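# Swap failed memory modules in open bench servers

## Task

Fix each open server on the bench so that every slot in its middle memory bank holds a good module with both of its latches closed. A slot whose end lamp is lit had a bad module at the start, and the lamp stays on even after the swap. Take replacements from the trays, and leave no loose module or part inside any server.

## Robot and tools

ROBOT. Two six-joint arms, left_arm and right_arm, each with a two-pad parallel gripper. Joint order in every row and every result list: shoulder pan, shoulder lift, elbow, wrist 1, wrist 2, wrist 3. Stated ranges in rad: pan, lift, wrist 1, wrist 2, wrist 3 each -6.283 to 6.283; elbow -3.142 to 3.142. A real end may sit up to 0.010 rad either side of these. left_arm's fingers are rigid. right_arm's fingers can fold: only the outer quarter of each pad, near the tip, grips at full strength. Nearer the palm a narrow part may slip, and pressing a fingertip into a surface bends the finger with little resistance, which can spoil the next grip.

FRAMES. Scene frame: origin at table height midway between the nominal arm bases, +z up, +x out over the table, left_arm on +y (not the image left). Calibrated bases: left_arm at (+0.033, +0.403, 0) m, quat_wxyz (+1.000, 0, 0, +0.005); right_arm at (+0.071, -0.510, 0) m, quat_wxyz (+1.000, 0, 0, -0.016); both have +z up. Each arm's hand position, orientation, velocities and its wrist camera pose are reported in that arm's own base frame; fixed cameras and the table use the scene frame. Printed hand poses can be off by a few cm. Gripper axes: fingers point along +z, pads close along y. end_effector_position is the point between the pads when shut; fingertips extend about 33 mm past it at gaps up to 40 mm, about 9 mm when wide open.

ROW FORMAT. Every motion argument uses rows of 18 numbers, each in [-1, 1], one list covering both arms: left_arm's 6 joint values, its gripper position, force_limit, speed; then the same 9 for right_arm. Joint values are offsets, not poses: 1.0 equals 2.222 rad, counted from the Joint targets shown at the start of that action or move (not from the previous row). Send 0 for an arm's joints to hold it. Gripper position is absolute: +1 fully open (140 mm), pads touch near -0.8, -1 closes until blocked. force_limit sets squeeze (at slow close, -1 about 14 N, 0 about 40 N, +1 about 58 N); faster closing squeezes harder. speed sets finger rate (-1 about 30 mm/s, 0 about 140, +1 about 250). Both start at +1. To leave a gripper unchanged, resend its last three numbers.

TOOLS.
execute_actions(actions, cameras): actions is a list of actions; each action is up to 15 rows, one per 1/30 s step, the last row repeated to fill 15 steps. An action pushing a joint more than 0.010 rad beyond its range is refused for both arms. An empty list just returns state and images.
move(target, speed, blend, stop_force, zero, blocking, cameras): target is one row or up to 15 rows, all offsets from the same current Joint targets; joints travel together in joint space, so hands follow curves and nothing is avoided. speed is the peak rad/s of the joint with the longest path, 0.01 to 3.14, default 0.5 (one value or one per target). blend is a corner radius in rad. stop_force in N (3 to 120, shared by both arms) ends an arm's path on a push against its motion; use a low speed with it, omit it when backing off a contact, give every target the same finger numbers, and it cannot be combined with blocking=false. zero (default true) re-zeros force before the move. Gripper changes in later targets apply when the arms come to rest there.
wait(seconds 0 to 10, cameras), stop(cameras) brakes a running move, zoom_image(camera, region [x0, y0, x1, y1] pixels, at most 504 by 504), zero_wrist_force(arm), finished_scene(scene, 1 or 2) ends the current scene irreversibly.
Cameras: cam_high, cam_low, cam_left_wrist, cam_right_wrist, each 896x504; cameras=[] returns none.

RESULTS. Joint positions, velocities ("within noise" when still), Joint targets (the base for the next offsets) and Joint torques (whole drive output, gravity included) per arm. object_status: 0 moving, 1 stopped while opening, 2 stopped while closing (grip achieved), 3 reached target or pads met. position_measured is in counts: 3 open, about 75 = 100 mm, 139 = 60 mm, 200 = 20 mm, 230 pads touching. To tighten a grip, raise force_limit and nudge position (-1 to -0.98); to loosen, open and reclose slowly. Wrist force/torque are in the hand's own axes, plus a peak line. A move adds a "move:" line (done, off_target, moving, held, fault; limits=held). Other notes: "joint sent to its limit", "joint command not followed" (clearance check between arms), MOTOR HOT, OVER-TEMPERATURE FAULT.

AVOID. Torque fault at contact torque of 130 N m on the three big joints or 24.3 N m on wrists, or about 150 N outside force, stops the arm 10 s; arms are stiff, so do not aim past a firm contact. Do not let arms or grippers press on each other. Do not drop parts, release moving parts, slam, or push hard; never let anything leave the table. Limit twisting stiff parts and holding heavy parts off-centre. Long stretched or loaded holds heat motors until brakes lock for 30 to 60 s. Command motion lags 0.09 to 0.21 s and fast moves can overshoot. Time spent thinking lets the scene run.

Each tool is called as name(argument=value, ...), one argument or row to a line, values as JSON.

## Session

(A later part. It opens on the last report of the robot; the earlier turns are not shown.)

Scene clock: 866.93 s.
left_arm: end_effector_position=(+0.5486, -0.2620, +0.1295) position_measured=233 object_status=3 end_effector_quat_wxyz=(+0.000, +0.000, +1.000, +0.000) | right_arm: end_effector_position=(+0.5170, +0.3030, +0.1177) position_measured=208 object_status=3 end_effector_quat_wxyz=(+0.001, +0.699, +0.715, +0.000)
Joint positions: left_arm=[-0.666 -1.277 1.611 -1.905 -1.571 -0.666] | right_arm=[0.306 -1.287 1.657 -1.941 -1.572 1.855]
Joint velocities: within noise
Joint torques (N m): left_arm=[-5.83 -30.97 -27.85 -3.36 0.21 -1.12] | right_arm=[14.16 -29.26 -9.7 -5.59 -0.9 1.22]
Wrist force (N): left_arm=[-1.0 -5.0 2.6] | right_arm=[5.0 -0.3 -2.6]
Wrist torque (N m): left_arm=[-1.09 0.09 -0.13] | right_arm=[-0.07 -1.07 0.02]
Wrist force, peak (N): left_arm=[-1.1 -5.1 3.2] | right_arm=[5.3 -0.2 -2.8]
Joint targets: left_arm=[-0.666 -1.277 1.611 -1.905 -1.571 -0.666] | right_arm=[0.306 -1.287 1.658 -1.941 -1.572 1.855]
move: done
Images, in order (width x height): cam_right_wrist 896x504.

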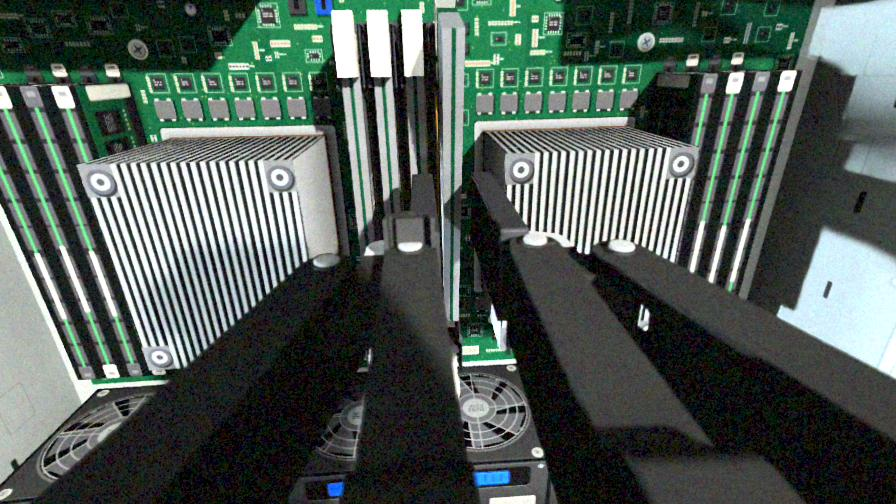

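move(
  target=[0,0,0,0,0,0,-1,-1,0,0,0.0069,0.0119,-0.0188,0,0,-0.62,0,-1],
  speed=0.03,
  stop_force=15,
  cameras=[],
)

move(
  target=[0,0,0,0,0,0,-1,-1,0,0,0,0,0,0,0,-1,0,-1],
  cameras=["cam_right_wrist"],
)

Scene clock: 872.50 s.
left_arm: end_effector_position=(+0.5486, -0.2620, +0.1295) position_measured=233 object_status=3 end_effector_quat_wxyz=(+0.000, +0.000, +1.000, +0.000) | right_arm: end_effector_position=(+0.5170, +0.3030, +0.1005) position_measured=208 object_status=3 end_effector_quat_wxyz=(+0.001, +0.699, +0.715, +0.000)
Joint positions: left_arm=[-0.666 -1.277 1.611 -1.905 -1.571 -0.666] | right_arm=[0.306 -1.272 1.684 -1.983 -1.572 1.855]
Joint velocities: within noise
Joint torques (N m): left_arm=[-7.79 -32.45 -25.74 -3.38 0.61 -0.81] | right_arm=[13.11 -30.84 -11.04 -5.29 -0.72 1.21]
Wrist force (N): left_arm=[-1.2 -4.6 3.1] | right_arm=[4.6 -0.2 -2.6]
Wrist torque (N m): left_arm=[-1.01 0.13 -0.12] | right_arm=[-0.05 -0.98 0.02]
Wrist force, peak (N): left_arm=[-1.3 -5.0 3.3] | right_arm=[5.0 -0.2 -2.7]
Joint targets: left_arm=[-0.666 -1.277 1.611 -1.905 -1.571 -0.666] | right_arm=[0.306 -1.272 1.684 -1.983 -1.572 1.855]
move: done
No camera images: "cameras" was empty.

Scene clock: 873.27 s.
left_arm: end_effector_position=(+0.5486, -0.2620, +0.1295) position_measured=233 object_status=3 end_effector_quat_wxyz=(+0.000, +0.000, +1.000, +0.000) | right_arm: end_effector_position=(+0.5170, +0.3030, +0.1005) position_measured=222 object_status=0 end_effector_quat_wxyz=(+0.001, +0.699, +0.715, +0.000)
Joint positions: left_arm=[-0.666 -1.277 1.611 -1.905 -1.571 -0.666] | right_arm=[0.306 -1.272 1.684 -1.983 -1.572 1.855]
Joint velocities: within noise
Joint torques (N m): left_arm=[-8.09 -32.14 -28.43 -3.32 0.25 -0.84] | right_arm=[13.4 -31.29 -12.5 -5.13 -0.63 0.74]
Wrist force (N): left_arm=[-1.0 -4.6 3.0] | right_arm=[4.1 -4.1 -10.5]
Wrist torque (N m): left_arm=[-1.02 0.09 -0.14] | right_arm=[0.19 -1.02 0.27]
Wrist force, peak (N): left_arm=[-0.9 -5.0 3.2] | right_arm=[4.3 -3.8 -11.5]
Joint targets: left_arm=[-0.666 -1.277 1.611 -1.905 -1.571 -0.666] | right_arm=[0.306 -1.272 1.684 -1.983 -1.572 1.855]
move: done
Images, in order (width x height): cam_right_wrist 896x504.

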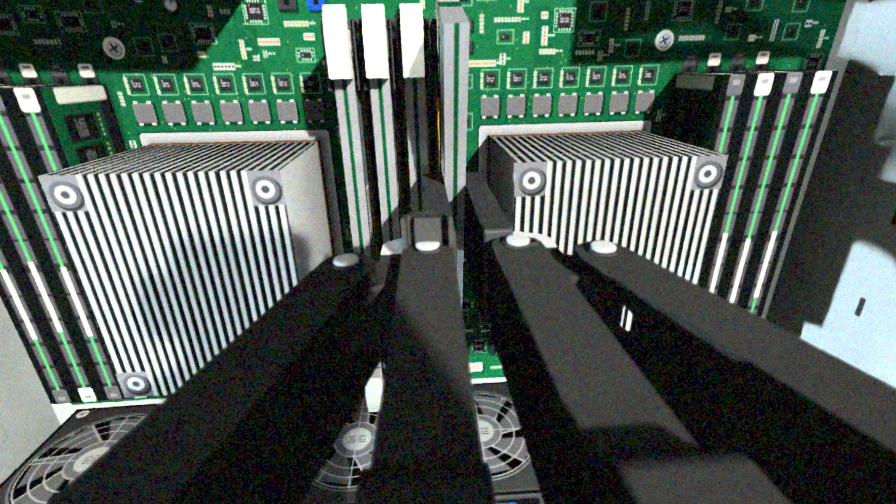

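move(
  target=[0,0,0,0,0,0,-1,-1,0,0,-0.0025,-0.0041,0.0067,0,0,-1,0,-1],
  speed=0.03,
  cameras=[],
)

move(
  target=[0,0,0,0,0,0,-1,-1,0,-0.0056,-0.004,0.0051,-0.0011,0,-0.0056,-1,0,-1],
  speed=0.015,
  stop_force=20,
  cameras=["cam_right_wrist"],
)

zoom_image(
  camera="cam_low",
  region=[440, 240, 540, 300],
)

Scene clock: 878.60 s.
left_arm: end_effector_position=(+0.5486, -0.2620, +0.1295) position_measured=233 object_status=3 end_effector_quat_wxyz=(+0.000, +0.000, +1.000, +0.000) | right_arm: end_effector_position=(+0.5169, +0.3030, +0.1064) position_measured=222 object_status=2 end_effector_quat_wxyz=(+0.001, +0.699, +0.715, +0.000)
Joint positions: left_arm=[-0.666 -1.277 1.611 -1.905 -1.571 -0.666] | right_arm=[0.306 -1.278 1.675 -1.969 -1.572 1.855]
Joint velocities: within noise
Joint torques (N m): left_arm=[-6.53 -32.28 -27.33 -3.17 0.35 -1.06] | right_arm=[12.76 -45.92 -34.87 -1.18 -0.44 -1.19]
Wrist force (N): left_arm=[-0.8 -4.9 2.9] | right_arm=[4.8 -1.8 -1.6]
Wrist torque (N m): left_arm=[-1.06 0.06 -0.13] | right_arm=[0.08 -0.96 0.11]
Wrist force, peak (N): left_arm=[-1.0 -5.2 3.3] | right_arm=[4.0 -3.8 -11.3]
Joint targets: left_arm=[-0.666 -1.277 1.611 -1.905 -1.571 -0.666] | right_arm=[0.306 -1.278 1.675 -1.968 -1.572 1.855]
move: done
No camera images: "cameras" was empty.

Scene clock: 880.27 s.
left_arm: end_effector_position=(+0.5486, -0.2620, +0.1295) position_measured=233 object_status=3 end_effector_quat_wxyz=(+0.000, +0.000, +1.000, +0.000) | right_arm: end_effector_position=(+0.5168, +0.2954, +0.1067) position_measured=222 object_status=2 end_effector_quat_wxyz=(+0.001, +0.699, +0.715, +0.000)
Joint positions: left_arm=[-0.666 -1.277 1.611 -1.905 -1.571 -0.666] | right_arm=[0.294 -1.287 1.686 -1.971 -1.572 1.843]
Joint velocities: within noise
Joint torques (N m): left_arm=[-6.66 -33.06 -27.34 -3.3 0.3 -0.65] | right_arm=[-15.56 -44.46 -10.14 -4.73 -0.38 -1.44]
Wrist force (N): left_arm=[-1.0 -4.3 3.0] | right_arm=[6.0 0.8 -3.9]
Wrist torque (N m): left_arm=[-0.93 0.09 -0.13] | right_arm=[-0.12 -0.94 -0.03]
Wrist force, peak (N): left_arm=[-1.0 -5.2 3.0] | right_arm=[6.3 -1.9 -4.0]
Joint targets: left_arm=[-0.666 -1.277 1.611 -1.905 -1.571 -0.666] | right_arm=[0.294 -1.287 1.686 -1.971 -1.572 1.843]
move: done
Images, in order (width x height): cam_right_wrist 896x504.

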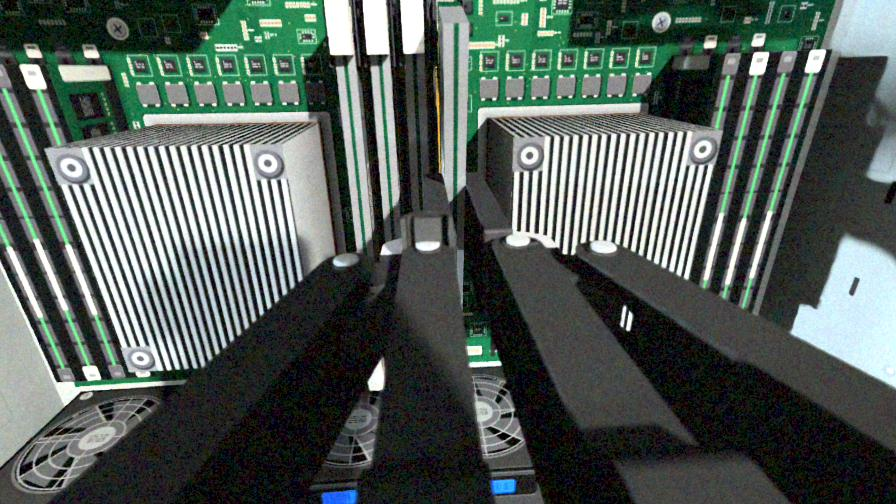

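This scene's latest camera images include none from cam_low. They are from: cam_right_wrist. cam_low's image comes with the result of a call that names it in "cameras".

move(
  target=[0,0,0,0,0,0,-1,-1,0,0,0.0025,0.0041,-0.0067,0,0,-1,0,-1],
  speed=0.012,
  stop_force=20,
  cameras=[],
)

Scene clock: 884.00 s.
left_arm: end_effector_position=(+0.5486, -0.2620, +0.1295) position_measured=233 object_status=3 end_effector_quat_wxyz=(+0.000, +0.000, +1.000, +0.000) | right_arm: end_effector_position=(+0.5169, +0.2954, +0.1008) position_measured=222 object_status=2 end_effector_quat_wxyz=(+0.001, +0.699, +0.715, +0.000)
Joint positions: left_arm=[-0.666 -1.277 1.611 -1.905 -1.571 -0.666] | right_arm=[0.294 -1.281 1.695 -1.986 -1.572 1.843]
Joint velocities: within noise
Joint torques (N m): left_arm=[-7.51 -33.09 -28.13 -3.56 0.27 -0.87] | right_arm=[-12.09 -26.65 -8.56 -4.94 -0.2 -1.41]
Wrist force (N): left_arm=[-1.2 -4.5 2.8] | right_arm=[5.3 -1.2 -8.6]
Wrist torque (N m): left_arm=[-0.97 0.13 -0.13] | right_arm=[0.01 -1.30 0.09]
Wrist force, peak (N): left_arm=[-0.8 -5.0 3.1] | right_arm=[5.5 -0.7 -9.4]
Joint targets: left_arm=[-0.666 -1.277 1.611 -1.905 -1.571 -0.666] | right_arm=[0.294 -1.281 1.695 -1.986 -1.572 1.843]
move: done
No camera images: "cameras" was empty.

move(
  target=[0,0,0,0,0,0,-1,-1,0,0,0,0,0,0,0,-0.64,0,-1],
  cameras=[],
)

move(
  target=[
    [0,0,0,0,0,0,-1,-1,0,0,-0.0115,-0.0194,0.0307,0,0,-0.64,0,-1],
    [0,0,0,0,0,0,-1,-1,0,0.0283,0.0100,-0.0487,0.0392,0,0.0282,-0.64,0,-1],
  ],
  speed=0.1,
  cameras=["cam_right_wrist"],
)

zoom_image(
  camera="cam_right_wrist",
  region=[360, 0, 560, 340],
)

Scene clock: 891.37 s.
left_arm: end_effector_position=(+0.5486, -0.2620, +0.1295) position_measured=233 object_status=3 end_effector_quat_wxyz=(+0.000, +0.000, +1.000, +0.000) | right_arm: end_effector_position=(+0.5169, +0.2954, +0.1007) position_measured=210 object_status=0 end_effector_quat_wxyz=(+0.001, +0.699, +0.715, +0.000)
Joint positions: left_arm=[-0.666 -1.277 1.611 -1.905 -1.571 -0.666] | right_arm=[0.294 -1.281 1.695 -1.986 -1.572 1.843]
Joint velocities: within noise
Joint torques (N m): left_arm=[-7.74 -32.73 -27.64 -3.16 0.23 -1.08] | right_arm=[-6.14 -35.34 -12.42 -4.16 -0.07 -1.27]
Wrist force (N): left_arm=[-0.9 -4.9 3.0] | right_arm=[4.7 -0.2 -2.4]
Wrist torque (N m): left_arm=[-1.06 0.07 -0.14] | right_arm=[-0.04 -1.00 0.02]
Wrist force, peak (N): left_arm=[-0.7 -5.3 3.2] | right_arm=[5.6 -0.9 -10.0]
Joint targets: left_arm=[-0.666 -1.277 1.611 -1.905 -1.571 -0.666] | right_arm=[0.294 -1.281 1.695 -1.986 -1.572 1.843]
move: done
No camera images: "cameras" was empty.

Scene clock: 893.17 s.
left_arm: end_effector_position=(+0.5486, -0.2620, +0.1295) position_measured=233 object_status=3 end_effector_quat_wxyz=(+0.000, +0.000, +1.000, +0.000) | right_arm: end_effector_position=(+0.5169, +0.3344, +0.1293) position_measured=210 object_status=3 end_effector_quat_wxyz=(+0.000, +0.699, +0.715, -0.001)
Joint positions: left_arm=[-0.666 -1.277 1.611 -1.905 -1.571 -0.666] | right_arm=[0.357 -1.259 1.587 -1.899 -1.572 1.905]
Joint velocities: within noise
Joint torques (N m): left_arm=[-6.96 -34.07 -26.75 -3.13 0.3 -0.87] | right_arm=[15.42 -31.09 -33.48 -0.46 0.09 1]
Wrist force (N): left_arm=[-0.8 -4.7 2.7] | right_arm=[4.9 -0.2 -2.6]
Wrist torque (N m): left_arm=[-1.02 0.05 -0.13] | right_arm=[-0.04 -1.05 0.01]
Wrist force, peak (N): left_arm=[-1.1 -4.9 3.3] | right_arm=[5.6 -0.4 -2.4]
Joint targets: left_arm=[-0.666 -1.277 1.611 -1.905 -1.571 -0.666] | right_arm=[0.357 -1.259 1.587 -1.899 -1.572 1.905]
move: done
Images, in order (width x height): cam_right_wrist 896x504.

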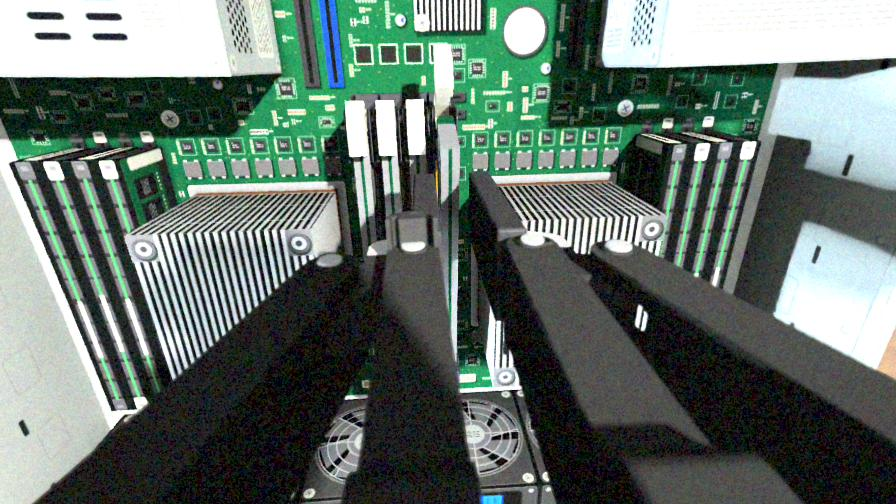

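Scaled by 1.482.

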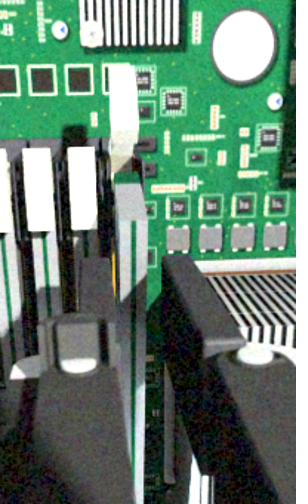

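move(
  target=[0,0,0,0,0,0,-1,-1,0,0,0,0,0,0,0,-1,0,-1],
  cameras=[],
)

move(
  target=[0,0,0,0,0,0,-1,-1,0,0,0.0095,0.0189,-0.0284,0,0,-1,0,-1],
  speed=0.015,
  stop_force=30,
  cameras=["cam_right_wrist"],
)

zoom_image(
  camera="cam_right_wrist",
  region=[360, 0, 560, 340],
)

Scene clock: 897.20 s.
left_arm: end_effector_position=(+0.5486, -0.2620, +0.1295) position_measured=233 object_status=3 end_effector_quat_wxyz=(+0.000, +0.000, +1.000, +0.000) | right_arm: end_effector_position=(+0.5169, +0.3346, +0.1293) position_measured=232 object_status=0 end_effector_quat_wxyz=(+0.000, +0.699, +0.715, -0.001)
Joint positions: left_arm=[-0.666 -1.277 1.611 -1.905 -1.571 -0.666] | right_arm=[0.357 -1.259 1.587 -1.899 -1.572 1.905]
Joint velocities: within noise
Joint torques (N m): left_arm=[-6.82 -33.49 -27.65 -3.23 0.42 -0.99] | right_arm=[13.47 -32.4 -27.23 -1.01 0.35 1.16]
Wrist force (N): left_arm=[-1.1 -4.5 2.9] | right_arm=[4.5 -0.3 -2.3]
Wrist torque (N m): left_arm=[-0.98 0.11 -0.14] | right_arm=[-0.04 -0.96 0.01]
Wrist force, peak (N): left_arm=[-1.3 -5.0 3.2] | right_arm=[5.2 -0.3 -2.6]
Joint targets: left_arm=[-0.666 -1.277 1.611 -1.905 -1.571 -0.666] | right_arm=[0.357 -1.259 1.587 -1.899 -1.572 1.905]
move: done
No camera images: "cameras" was empty.

Scene clock: 898.87 s.
left_arm: end_effector_position=(+0.5486, -0.2620, +0.1295) position_measured=233 object_status=3 end_effector_quat_wxyz=(+0.000, +0.000, +1.000, +0.000) | right_arm: end_effector_position=(+0.5170, +0.3347, +0.1268) position_measured=232 object_status=3 end_effector_quat_wxyz=(+0.000, +0.699, +0.715, +0.000)
Joint positions: left_arm=[-0.666 -1.277 1.611 -1.905 -1.571 -0.666] | right_arm=[0.357 -1.257 1.591 -1.905 -1.572 1.905]
Joint velocities: within noise
Joint torques (N m): left_arm=[-6.78 -33.29 -28.53 -3.15 0.27 -0.74] | right_arm=[13.86 -28.65 -21.15 0.84 0.18 1.16]
Wrist force (N): left_arm=[-1.0 -4.7 2.7] | right_arm=[1.6 -2.1 -32.9]
Wrist torque (N m): left_arm=[-1.03 0.10 -0.13] | right_arm=[0.07 -0.76 -0.01]
Wrist force, peak (N): left_arm=[-1.0 -5.2 3.0] | right_arm=[1.5 -2.0 -39.4]
Joint targets: left_arm=[-0.666 -1.277 1.611 -1.905 -1.571 -0.666] | right_arm=[0.357 -1.257 1.591 -1.905 -1.572 1.905]
move: contact (right_arm); right_arm: the wrist 1 is farthest, 0.057 rad from its target
Images, in order (width x height): cam_right_wrist 896x504.

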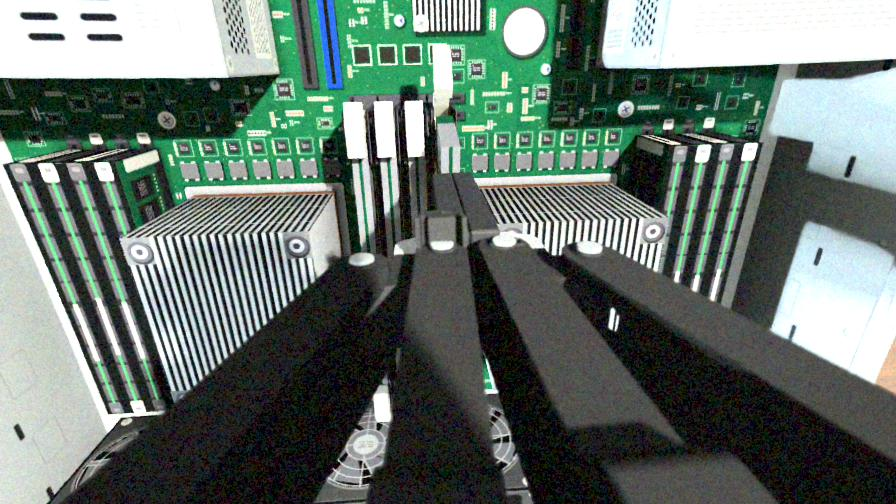

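Scaled by 1.482.

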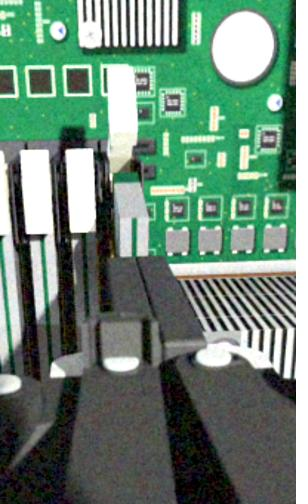

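move(
  target=[0,0,0,0,0,0,-1,-1,0,0,0.0095,0.0189,-0.0284,0,0,-1,0,-1],
  speed=0.015,
  stop_force=35,
  cameras=["cam_low"],
)

zoom_image(
  camera="cam_low",
  region=[440, 240, 540, 300],
)

Scene clock: 903.30 s.
left_arm: end_effector_position=(+0.5486, -0.2620, +0.1295) position_measured=233 object_status=3 end_effector_quat_wxyz=(+0.000, +0.000, +1.000, +0.000) | right_arm: end_effector_position=(+0.5172, +0.3347, +0.1260) position_measured=232 object_status=3 end_effector_quat_wxyz=(+0.001, +0.699, +0.715, +0.000)
Joint positions: left_arm=[-0.666 -1.277 1.611 -1.905 -1.571 -0.666] | right_arm=[0.357 -1.256 1.593 -1.908 -1.572 1.905]
Joint velocities: within noise
Joint torques (N m): left_arm=[-7.47 -32.5 -26.57 -3.17 0.26 -0.85] | right_arm=[13.67 -6.09 -7.61 2.68 0.32 1.24]
Wrist force (N): left_arm=[-0.8 -4.6 3.1] | right_arm=[-4.6 -4.8 -66.6]
Wrist torque (N m): left_arm=[-0.99 0.06 -0.13] | right_arm=[0.18 -0.57 -0.05]
Wrist force, peak (N): left_arm=[-1.0 -5.1 3.0] | right_arm=[-5.5 -4.8 -76.0]
Joint targets: left_arm=[-0.666 -1.277 1.611 -1.905 -1.571 -0.666] | right_arm=[0.357 -1.256 1.593 -1.908 -1.572 1.905]
move: contact (right_arm); right_arm: the wrist 1 is farthest, 0.060 rad from its target
Images, in order (width x height): cam_low 896x504.

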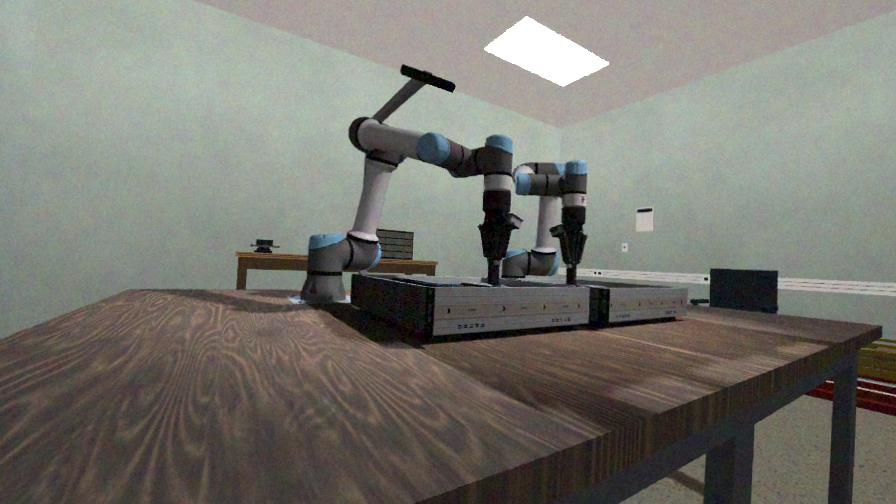

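Scaled by 5.040.

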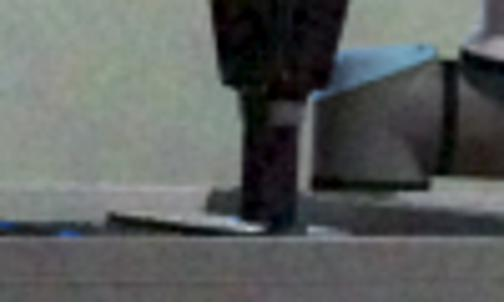

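move(
  target=[
    [0,0,0,0,0,0,-1,-1,0,0,-0.0029,-0.0063,0.0094,0,0,-1,0,-1],
    [0,0,0,0,0,0,-1,-1,0,-0.0284,-0.0225,0.0266,-0.0041,0,-0.0279,-1,0,-1],
  ],
  speed=0.08,
  cameras=[],
)

move(
  target=[
    [0,0,0,0,0,0,-1,-1,0,0,0,0,0,0,0,-0.64,0,-1],
    [0,0,0,0,0,0,-1,-1,0,0,0.0113,0.0194,-0.0311,0,0,-0.64,0,-1],
  ],
  speed=0.03,
  cameras=["cam_right_wrist"],
)

zoom_image(
  camera="cam_right_wrist",
  region=[360, 0, 560, 340],
)

Scene clock: 911.00 s.
left_arm: end_effector_position=(+0.5486, -0.2620, +0.1295) position_measured=233 object_status=3 end_effector_quat_wxyz=(+0.000, +0.000, +1.000, +0.000) | right_arm: end_effector_position=(+0.5167, +0.2954, +0.1287) position_measured=232 object_status=3 end_effector_quat_wxyz=(+0.001, +0.700, +0.715, +0.000)
Joint positions: left_arm=[-0.666 -1.277 1.611 -1.905 -1.571 -0.666] | right_arm=[0.294 -1.306 1.652 -1.917 -1.572 1.844]
Joint velocities: within noise
Joint torques (N m): left_arm=[-7.13 -33.78 -26.97 -2.91 0.28 -0.84] | right_arm=[-12.84 -45.42 -10.93 -5.49 0.38 -1.69]
Wrist force (N): left_arm=[-1.0 -4.4 2.6] | right_arm=[4.2 -0.3 -2.7]
Wrist torque (N m): left_arm=[-0.95 0.10 -0.14] | right_arm=[-0.07 -0.90 0.02]
Wrist force, peak (N): left_arm=[-1.4 -5.1 2.9] | right_arm=[-4.7 -4.7 -67.5]
Joint targets: left_arm=[-0.666 -1.277 1.611 -1.905 -1.571 -0.666] | right_arm=[0.294 -1.306 1.652 -1.917 -1.572 1.843]
move: done
No camera images: "cameras" was empty.

Scene clock: 914.37 s.
left_arm: end_effector_position=(+0.5486, -0.2620, +0.1295) position_measured=233 object_status=3 end_effector_quat_wxyz=(+0.000, +0.000, +1.000, +0.000) | right_arm: end_effector_position=(+0.5173, +0.2954, +0.1011) position_measured=210 object_status=3 end_effector_quat_wxyz=(+0.001, +0.700, +0.715, +0.000)
Joint positions: left_arm=[-0.666 -1.277 1.611 -1.905 -1.571 -0.666] | right_arm=[0.294 -1.281 1.695 -1.986 -1.572 1.843]
Joint velocities: within noise
Joint torques (N m): left_arm=[-7.28 -32.41 -26.36 -3.18 0.31 -0.65] | right_arm=[-14.52 -29.97 -10.85 -5.26 0.24 -1.52]
Wrist force (N): left_arm=[-1.0 -4.5 2.8] | right_arm=[4.1 -0.4 -3.0]
Wrist torque (N m): left_arm=[-0.98 0.10 -0.13] | right_arm=[-0.08 -0.87 0.02]
Wrist force, peak (N): left_arm=[-1.6 -5.0 3.1] | right_arm=[4.3 -0.6 -3.1]
Joint targets: left_arm=[-0.666 -1.277 1.611 -1.905 -1.571 -0.666] | right_arm=[0.294 -1.281 1.695 -1.986 -1.572 1.843]
move: done
Images, in order (width x height): cam_right_wrist 896x504.

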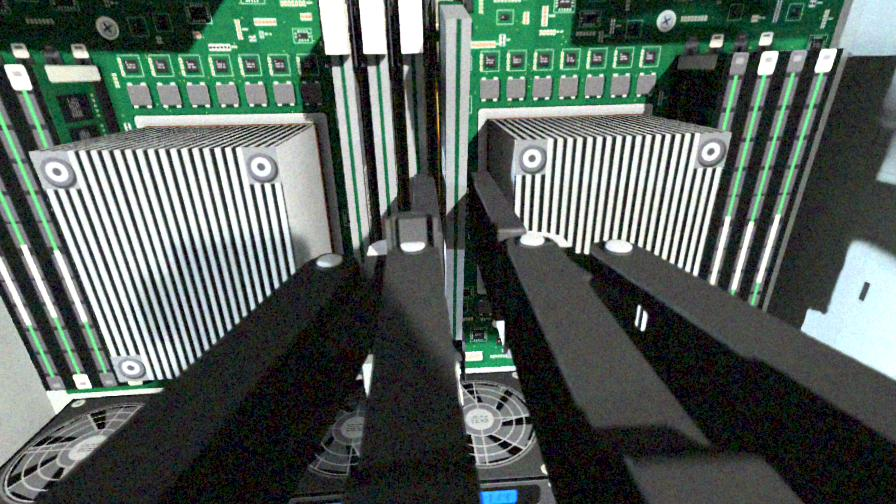

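Scaled by 1.482.

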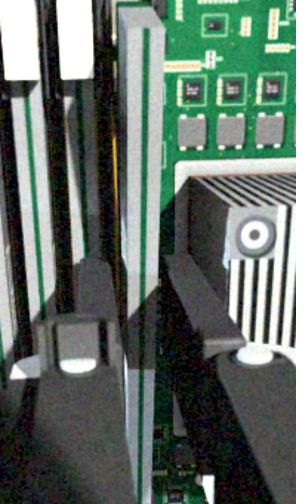

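move(
  target=[0,0,0,0,0,0,-1,-1,0,0,0,0,0,0,0,-1,0,-1],
  cameras=[],
)

wait(
  seconds=0.7,
  cameras=[],
)

move(
  target=[0,0,0,0,0,0,-1,-1,0,0,-0.0299,-0.0799,0.1104,0,0,-1,0,-1],
  speed=0.08,
  cameras=["cam_low"],
)

zoom_image(
  camera="cam_low",
  region=[440, 220, 540, 280],
)

Scene clock: 919.67 s.
left_arm: end_effector_position=(+0.5486, -0.2620, +0.1295) position_measured=233 object_status=3 end_effector_quat_wxyz=(+0.000, +0.000, +1.000, +0.000) | right_arm: end_effector_position=(+0.5173, +0.2954, +0.1010) position_measured=222 object_status=0 end_effector_quat_wxyz=(+0.001, +0.700, +0.715, +0.000)
Joint positions: left_arm=[-0.666 -1.277 1.611 -1.905 -1.571 -0.666] | right_arm=[0.294 -1.281 1.695 -1.986 -1.572 1.843]
Joint velocities: within noise
Joint torques (N m): left_arm=[-7.42 -32.81 -26.64 -3.25 0.55 -0.94] | right_arm=[-14.16 -31.11 -16.37 -4.7 0.31 -1.38]
Wrist force (N): left_arm=[-1.3 -4.6 2.8] | right_arm=[3.7 -3.8 -9.0]
Wrist torque (N m): left_arm=[-1.01 0.16 -0.14] | right_arm=[0.21 -0.88 0.26]
Wrist force, peak (N): left_arm=[-1.1 -5.2 2.9] | right_arm=[3.5 -3.7 -9.6]
Joint targets: left_arm=[-0.666 -1.277 1.611 -1.905 -1.571 -0.666] | right_arm=[0.294 -1.281 1.695 -1.986 -1.572 1.843]
move: done
No camera images: "cameras" was empty.

Scene clock: 920.37 s.
left_arm: end_effector_position=(+0.5486, -0.2620, +0.1295) position_measured=233 object_status=3 end_effector_quat_wxyz=(+0.000, +0.000, +1.000, +0.000) | right_arm: end_effector_position=(+0.5173, +0.2954, +0.1010) position_measured=222 object_status=2 end_effector_quat_wxyz=(+0.001, +0.700, +0.715, +0.000)
Joint positions: left_arm=[-0.666 -1.277 1.611 -1.905 -1.571 -0.666] | right_arm=[0.294 -1.281 1.695 -1.986 -1.572 1.843]
Joint velocities: within noise
Joint torques (N m): left_arm=[-6.97 -32.76 -26.66 -3 0.23 -0.81] | right_arm=[-13.55 -31.29 -18.35 -4.72 0.27 -1.32]
Wrist force (N): left_arm=[-0.9 -4.9 2.8] | right_arm=[3.6 -3.7 -9.0]
Wrist torque (N m): left_arm=[-1.06 0.06 -0.13] | right_arm=[0.19 -0.85 0.26]
Wrist force, peak (N): left_arm=[-0.9 -5.0 3.0] | right_arm=[3.6 -4.0 -9.3]
Joint targets: left_arm=[-0.666 -1.277 1.611 -1.905 -1.571 -0.666] | right_arm=[0.294 -1.281 1.695 -1.986 -1.572 1.843]
Tool commands: left_gripper/position=-1.0 left_gripper/force_limit=-1.0 left_gripper/speed=+0.0 right_gripper/position=-1.0 right_gripper/force_limit=+0.0 right_gripper/speed=-1.0
wait: 0.70 s; at rest by 0.17 s
No camera images: "cameras" was empty.

Scene clock: 923.83 s.
left_arm: end_effector_position=(+0.5486, -0.2620, +0.1295) position_measured=233 object_status=3 end_effector_quat_wxyz=(+0.000, +0.000, +1.000, +0.000) | right_arm: end_effector_position=(+0.5171, +0.2953, +0.1993) position_measured=222 object_status=2 end_effector_quat_wxyz=(+0.000, +0.700, +0.715, +0.000)
Joint positions: left_arm=[-0.666 -1.277 1.611 -1.905 -1.571 -0.666] | right_arm=[0.294 -1.347 1.518 -1.741 -1.572 1.843]
Joint velocities: within noise
Joint torques (N m): left_arm=[-6.85 -33.46 -27.99 -3.13 0.21 -0.89] | right_arm=[-8.73 -44.98 -34.67 -0.33 0.23 0.95]
Wrist force (N): left_arm=[-0.7 -4.8 2.9] | right_arm=[3.7 -0.6 -2.6]
Wrist torque (N m): left_arm=[-1.05 0.03 -0.13] | right_arm=[-0.14 -0.77 0.01]
Wrist force, peak (N): left_arm=[-1.2 -5.2 3.0] | right_arm=[4.0 -11.3 -0.9]
Joint targets: left_arm=[-0.666 -1.277 1.611 -1.905 -1.571 -0.666] | right_arm=[0.294 -1.348 1.518 -1.741 -1.572 1.843]
move: done
Images, in order (width x height): cam_low 896x504.

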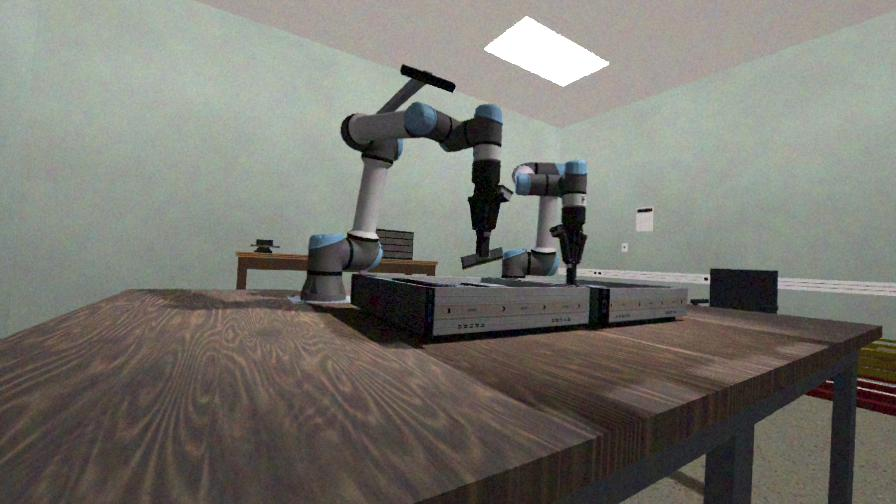

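Scaled by 5.040.

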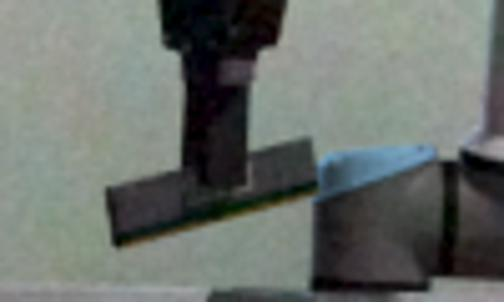

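move(
  target=[
    [0,0,0,0,0,0,-1,-1,0,-0.4583,-0.1020,0.1141,-0.0120,0,-0.4584,-1,0,-1],
    [0,0,0,0,0,0,-1,-1,0,-0.4583,-0.0658,0.1983,-0.1324,0,-0.4584,-1,0,-1],
  ],
  speed=[0.5,0.12],
  cameras=["cam_high","cam_low"],
)

zoom_image(
  camera="cam_high",
  region=[400, 30, 650, 170],
)

Scene clock: 943.60 s.
left_arm: end_effector_position=(+0.5486, -0.2620, +0.1295) position_measured=233 object_status=3 end_effector_quat_wxyz=(+0.000, +0.000, +1.000, +0.000) | right_arm: end_effector_position=(+0.4498, -0.2206, +0.0995) position_measured=222 object_status=2 end_effector_quat_wxyz=(+0.000, +0.700, +0.715, -0.001)
Joint positions: left_arm=[-0.666 -1.277 1.611 -1.905 -1.571 -0.666] | right_arm=[-0.725 -1.494 1.958 -2.035 -1.572 0.825]
Joint velocities: within noise
Joint torques (N m): left_arm=[-7.93 -33.39 -27.21 -3.04 0.13 -0.77] | right_arm=[-15.05 -19.74 -8.21 -5.18 0.24 -1.47]
Wrist force (N): left_arm=[-0.9 -4.8 2.7] | right_arm=[3.6 -0.8 -2.3]
Wrist torque (N m): left_arm=[-1.05 0.08 -0.13] | right_arm=[-0.13 -0.79 0.00]
Wrist force, peak (N): left_arm=[-0.7 -5.0 3.2] | right_arm=[5.9 -1.3 -2.2]
Joint targets: left_arm=[-0.666 -1.277 1.611 -1.905 -1.571 -0.666] | right_arm=[-0.725 -1.494 1.958 -2.035 -1.572 0.825]
move: done
Images, in order (width x height): cam_high 896x504, cam_low 896x504.

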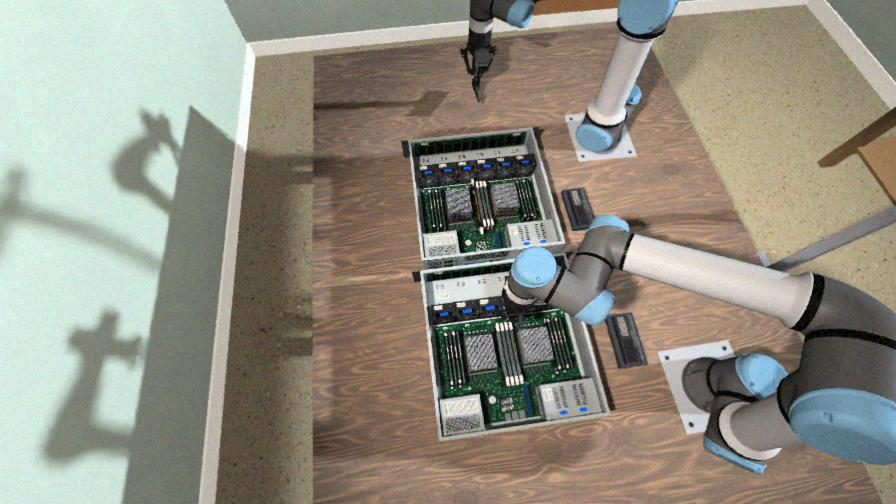

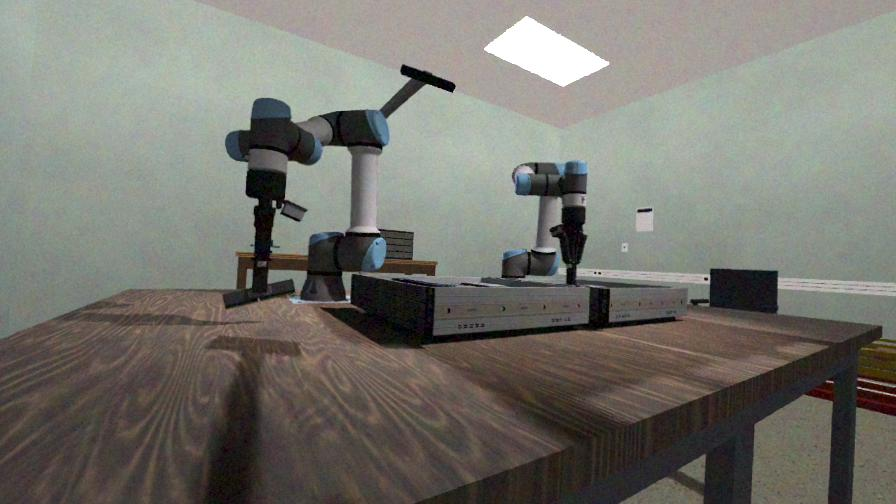

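Scaled by 2.016.

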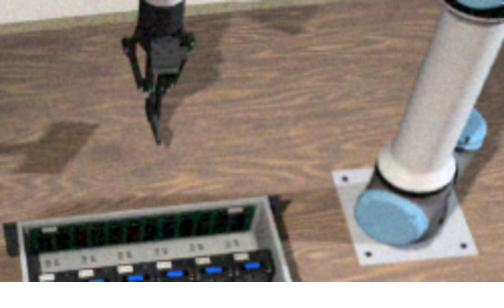

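move(
  target=[0,0,0,0,0,0,-1,-1,0,0,0.0253,0.0288,-0.0541,0,0,-1,0,-1],
  speed=0.03,
  stop_force=30,
  cameras=["cam_low"],
)

zoom_image(
  camera="cam_low",
  region=[210, 260, 310, 320],
)

Scene clock: 950.77 s.
left_arm: end_effector_position=(+0.5486, -0.2620, +0.1295) position_measured=233 object_status=3 end_effector_quat_wxyz=(+0.000, +0.000, +1.000, +0.000) | right_arm: end_effector_position=(+0.4500, -0.2207, +0.0561) position_measured=222 object_status=2 end_effector_quat_wxyz=(+0.000, +0.700, +0.715, -0.001)
Joint positions: left_arm=[-0.666 -1.277 1.611 -1.905 -1.571 -0.666] | right_arm=[-0.725 -1.438 2.022 -2.155 -1.572 0.825]
Joint velocities: within noise
Joint torques (N m): left_arm=[-7.86 -32.46 -27.01 -3.13 0.2 -0.89] | right_arm=[-14.36 -16.83 -6.92 -4.75 0.24 -1.39]
Wrist force (N): left_arm=[-1.0 -5.1 2.6] | right_arm=[5.8 -0.8 -10.2]
Wrist torque (N m): left_arm=[-1.11 0.10 -0.13] | right_arm=[-0.14 -1.11 0.01]
Wrist force, peak (N): left_arm=[-1.1 -5.2 3.0] | right_arm=[5.8 -0.8 -10.2]
Joint targets: left_arm=[-0.666 -1.277 1.611 -1.905 -1.571 -0.666] | right_arm=[-0.725 -1.438 2.022 -2.155 -1.572 0.825]
move: done
Images, in order (width x height): cam_low 896x504.

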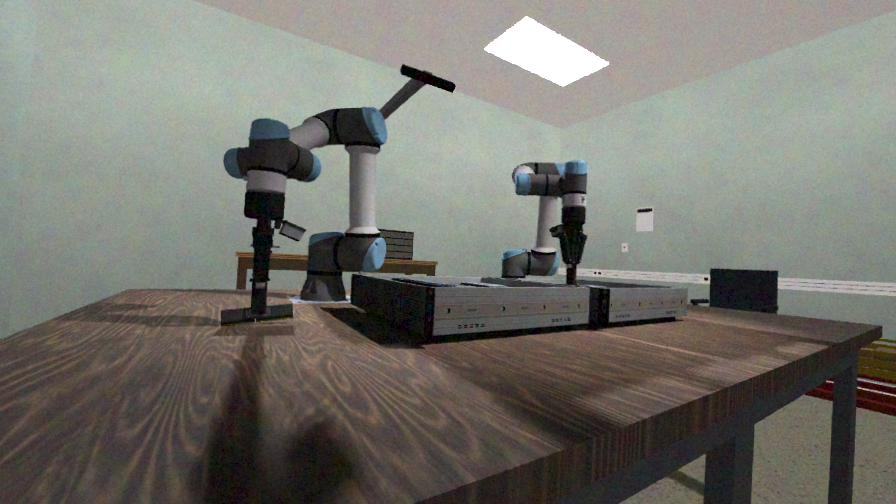

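Scaled by 5.040.

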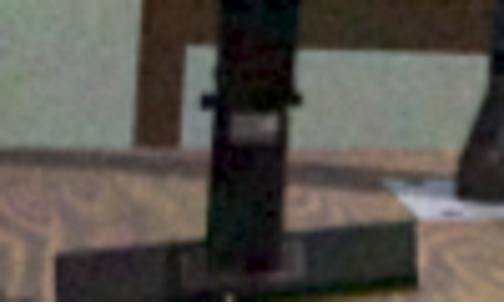

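move(
  target=[0,0,0,0,0,0,-1,-1,0,0,0.0048,0.0046,-0.0094,0,0,-1,0,-1],
  speed=0.02,
  stop_force=30,
  cameras=["cam_low"],
)

zoom_image(
  camera="cam_low",
  region=[210, 280, 310, 340],
)

Scene clock: 955.43 s.
left_arm: end_effector_position=(+0.5486, -0.2620, +0.1295) position_measured=233 object_status=3 end_effector_quat_wxyz=(+0.000, +0.000, +1.000, +0.000) | right_arm: end_effector_position=(+0.4499, -0.2207, +0.0498) position_measured=222 object_status=2 end_effector_quat_wxyz=(+0.000, +0.700, +0.715, -0.001)
Joint positions: left_arm=[-0.666 -1.277 1.611 -1.905 -1.571 -0.666] | right_arm=[-0.725 -1.428 2.031 -2.173 -1.572 0.825]
Joint velocities: within noise
Joint torques (N m): left_arm=[-7.41 -33.43 -26.23 -2.92 0.16 -0.63] | right_arm=[-13.14 -19.5 -20.43 1.03 0.26 -1.21]
Wrist force (N): left_arm=[-1.1 -4.8 3.1] | right_arm=[7.2 -2.7 -32.4]
Wrist torque (N m): left_arm=[-1.05 0.11 -0.13] | right_arm=[-0.17 -0.83 0.01]
Wrist force, peak (N): left_arm=[-1.1 -5.1 3.3] | right_arm=[13.5 -10.2 -55.7]
Joint targets: left_arm=[-0.666 -1.277 1.611 -1.905 -1.571 -0.666] | right_arm=[-0.725 -1.428 2.031 -2.173 -1.572 0.825]
move: contact (right_arm)
Images, in order (width x height): cam_low 896x504.

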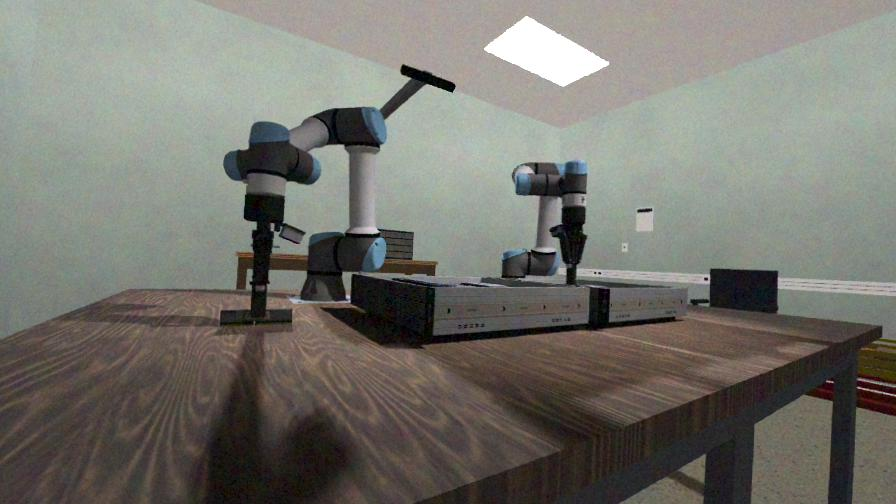

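Scaled by 5.040.

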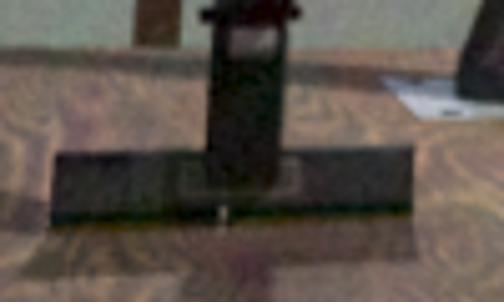

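move(
  target=[0,0,0,0,0,0,-1,-1,0,0,-0.0006,-0.0006,0.0012,0,0,-1,0,-1],
  speed=0.02,
  cameras=[],
)

move(
  target=[
    [0,0,0,0,0,0,-1,-1,0,0,0,0,0,0,0,-0.68,0,-1],
    [0,0,0,0,0,0,-1,-1,0,-0.0034,-0.0010,-0.0056,0.0062,0,-0.0034,-0.68,0,-1],
  ],
  speed=0.02,
  cameras=["cam_low"],
)

zoom_image(
  camera="cam_low",
  region=[210, 280, 310, 340],
)

Scene clock: 964.63 s.
left_arm: end_effector_position=(+0.5486, -0.2620, +0.1295) position_measured=233 object_status=3 end_effector_quat_wxyz=(+0.000, +0.000, +1.000, +0.000) | right_arm: end_effector_position=(+0.4500, -0.2207, +0.0507) position_measured=222 object_status=2 end_effector_quat_wxyz=(+0.000, +0.700, +0.715, -0.001)
Joint positions: left_arm=[-0.666 -1.277 1.611 -1.905 -1.571 -0.666] | right_arm=[-0.725 -1.43 2.03 -2.171 -1.572 0.825]
Joint velocities: within noise
Joint torques (N m): left_arm=[-7.42 -32.75 -26.27 -3.1 0.06 -0.79] | right_arm=[-13.48 -37.58 -31.36 -0.27 0.18 -1.32]
Wrist force (N): left_arm=[-0.9 -4.9 3.0] | right_arm=[3.7 -1.0 -2.2]
Wrist torque (N m): left_arm=[-1.08 0.09 -0.13] | right_arm=[-0.18 -0.79 0.01]
Wrist force, peak (N): left_arm=[-1.0 -5.0 3.2] | right_arm=[6.9 -2.3 -32.8]
Joint targets: left_arm=[-0.666 -1.277 1.611 -1.905 -1.571 -0.666] | right_arm=[-0.725 -1.430 2.030 -2.171 -1.572 0.825]
move: done
No camera images: "cameras" was empty.

Scene clock: 966.07 s.
left_arm: end_effector_position=(+0.5486, -0.2620, +0.1295) position_measured=233 object_status=3 end_effector_quat_wxyz=(+0.000, +0.000, +1.000, +0.000) | right_arm: end_effector_position=(+0.4502, -0.2257, +0.0556) position_measured=214 object_status=3 end_effector_quat_wxyz=(+0.001, +0.700, +0.715, +0.000)
Joint positions: left_arm=[-0.666 -1.277 1.611 -1.905 -1.571 -0.666] | right_arm=[-0.732 -1.432 2.017 -2.157 -1.572 0.817]
Joint velocities: within noise
Joint torques (N m): left_arm=[-7.52 -33.78 -27.13 -3.09 0.24 -0.95] | right_arm=[-14.53 -35.84 -32.14 -0.04 0.2 -1.09]
Wrist force (N): left_arm=[-0.9 -4.6 2.9] | right_arm=[3.8 -1.1 -3.0]
Wrist torque (N m): left_arm=[-1.00 0.08 -0.13] | right_arm=[-0.20 -0.82 0.01]
Wrist force, peak (N): left_arm=[-1.2 -5.2 3.0] | right_arm=[4.1 -0.9 -2.8]
Joint targets: left_arm=[-0.666 -1.277 1.611 -1.905 -1.571 -0.666] | right_arm=[-0.732 -1.432 2.017 -2.157 -1.572 0.817]
move: done
Images, in order (width x height): cam_low 896x504.

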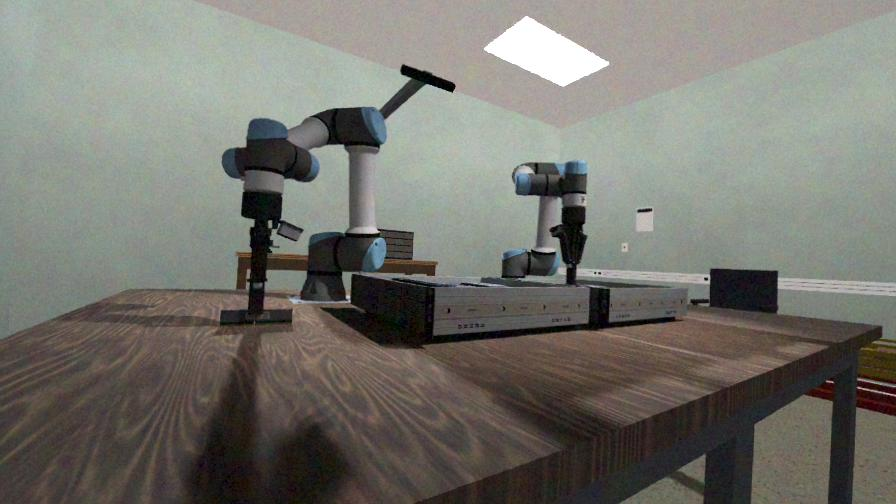

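Scaled by 5.040.

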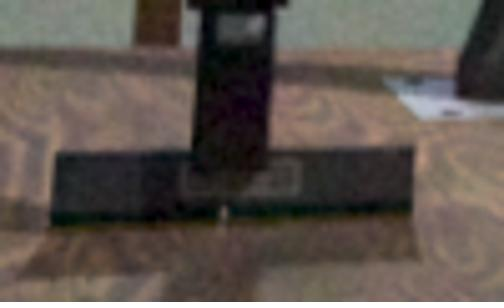

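move(
  target=[0,0,0,0,0,0,-1,-1,0,0,0,0,0,0,0,-1,1,-1],
  cameras=[],
)

wait(
  seconds=1.2,
  cameras=["cam_low"],
)

zoom_image(
  camera="cam_low",
  region=[210, 280, 310, 340],
)

Scene clock: 970.30 s.
left_arm: end_effector_position=(+0.5486, -0.2620, +0.1295) position_measured=233 object_status=3 end_effector_quat_wxyz=(+0.000, +0.000, +1.000, +0.000) | right_arm: end_effector_position=(+0.4502, -0.2258, +0.0558) position_measured=223 object_status=0 end_effector_quat_wxyz=(+0.001, +0.700, +0.715, +0.000)
Joint positions: left_arm=[-0.666 -1.277 1.611 -1.905 -1.571 -0.666] | right_arm=[-0.732 -1.432 2.017 -2.157 -1.572 0.817]
Joint velocities: within noise
Joint torques (N m): left_arm=[-7.1 -33.12 -27.21 -2.9 0.11 -0.96] | right_arm=[-14.38 -29.13 -25.46 -0.96 0.17 -1.42]
Wrist force (N): left_arm=[-1.0 -4.7 3.1] | right_arm=[6.3 -3.3 -15.1]
Wrist torque (N m): left_arm=[-1.03 0.09 -0.13] | right_arm=[-0.02 -0.68 0.01]
Wrist force, peak (N): left_arm=[-1.0 -5.0 3.1] | right_arm=[6.4 -3.5 -15.6]
Joint targets: left_arm=[-0.666 -1.277 1.611 -1.905 -1.571 -0.666] | right_arm=[-0.732 -1.432 2.017 -2.157 -1.572 0.817]
move: done
No camera images: "cameras" was empty.

Scene clock: 971.50 s.
left_arm: end_effector_position=(+0.5486, -0.2620, +0.1295) position_measured=233 object_status=3 end_effector_quat_wxyz=(+0.000, +0.000, +1.000, +0.000) | right_arm: end_effector_position=(+0.4502, -0.2258, +0.0558) position_measured=223 object_status=2 end_effector_quat_wxyz=(+0.001, +0.700, +0.715, +0.000)
Joint positions: left_arm=[-0.666 -1.277 1.611 -1.905 -1.571 -0.666] | right_arm=[-0.732 -1.432 2.017 -2.157 -1.572 0.817]
Joint velocities: within noise
Joint torques (N m): left_arm=[-5.99 -33.11 -26.44 -2.8 0.17 -0.91] | right_arm=[-14.06 -17.93 -23.74 -1.22 0.19 -1.42]
Wrist force (N): left_arm=[-1.0 -4.9 2.7] | right_arm=[6.1 -2.8 -13.5]
Wrist torque (N m): left_arm=[-1.06 0.09 -0.13] | right_arm=[-0.05 -0.72 0.01]
Wrist force, peak (N): left_arm=[-0.9 -4.9 3.1] | right_arm=[6.2 -2.9 -14.1]
Joint targets: left_arm=[-0.666 -1.277 1.611 -1.905 -1.571 -0.666] | right_arm=[-0.732 -1.432 2.017 -2.157 -1.572 0.817]
Tool commands: left_gripper/position=-1.0 left_gripper/force_limit=-1.0 left_gripper/speed=+0.0 right_gripper/position=-1.0 right_gripper/force_limit=+1.0 right_gripper/speed=-1.0
wait: 1.20 s; at rest by 0.17 s
Images, in order (width x height): cam_low 896x504.

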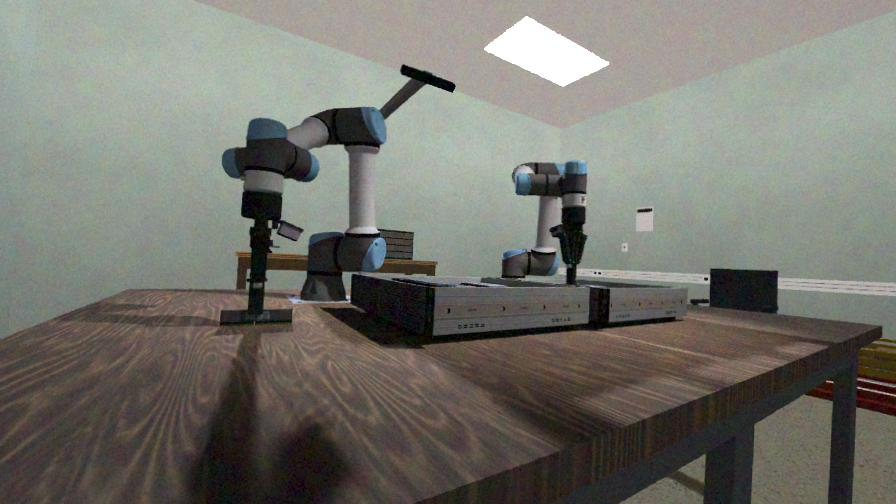

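Scaled by 5.040.

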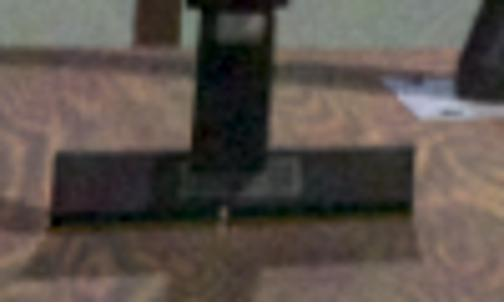

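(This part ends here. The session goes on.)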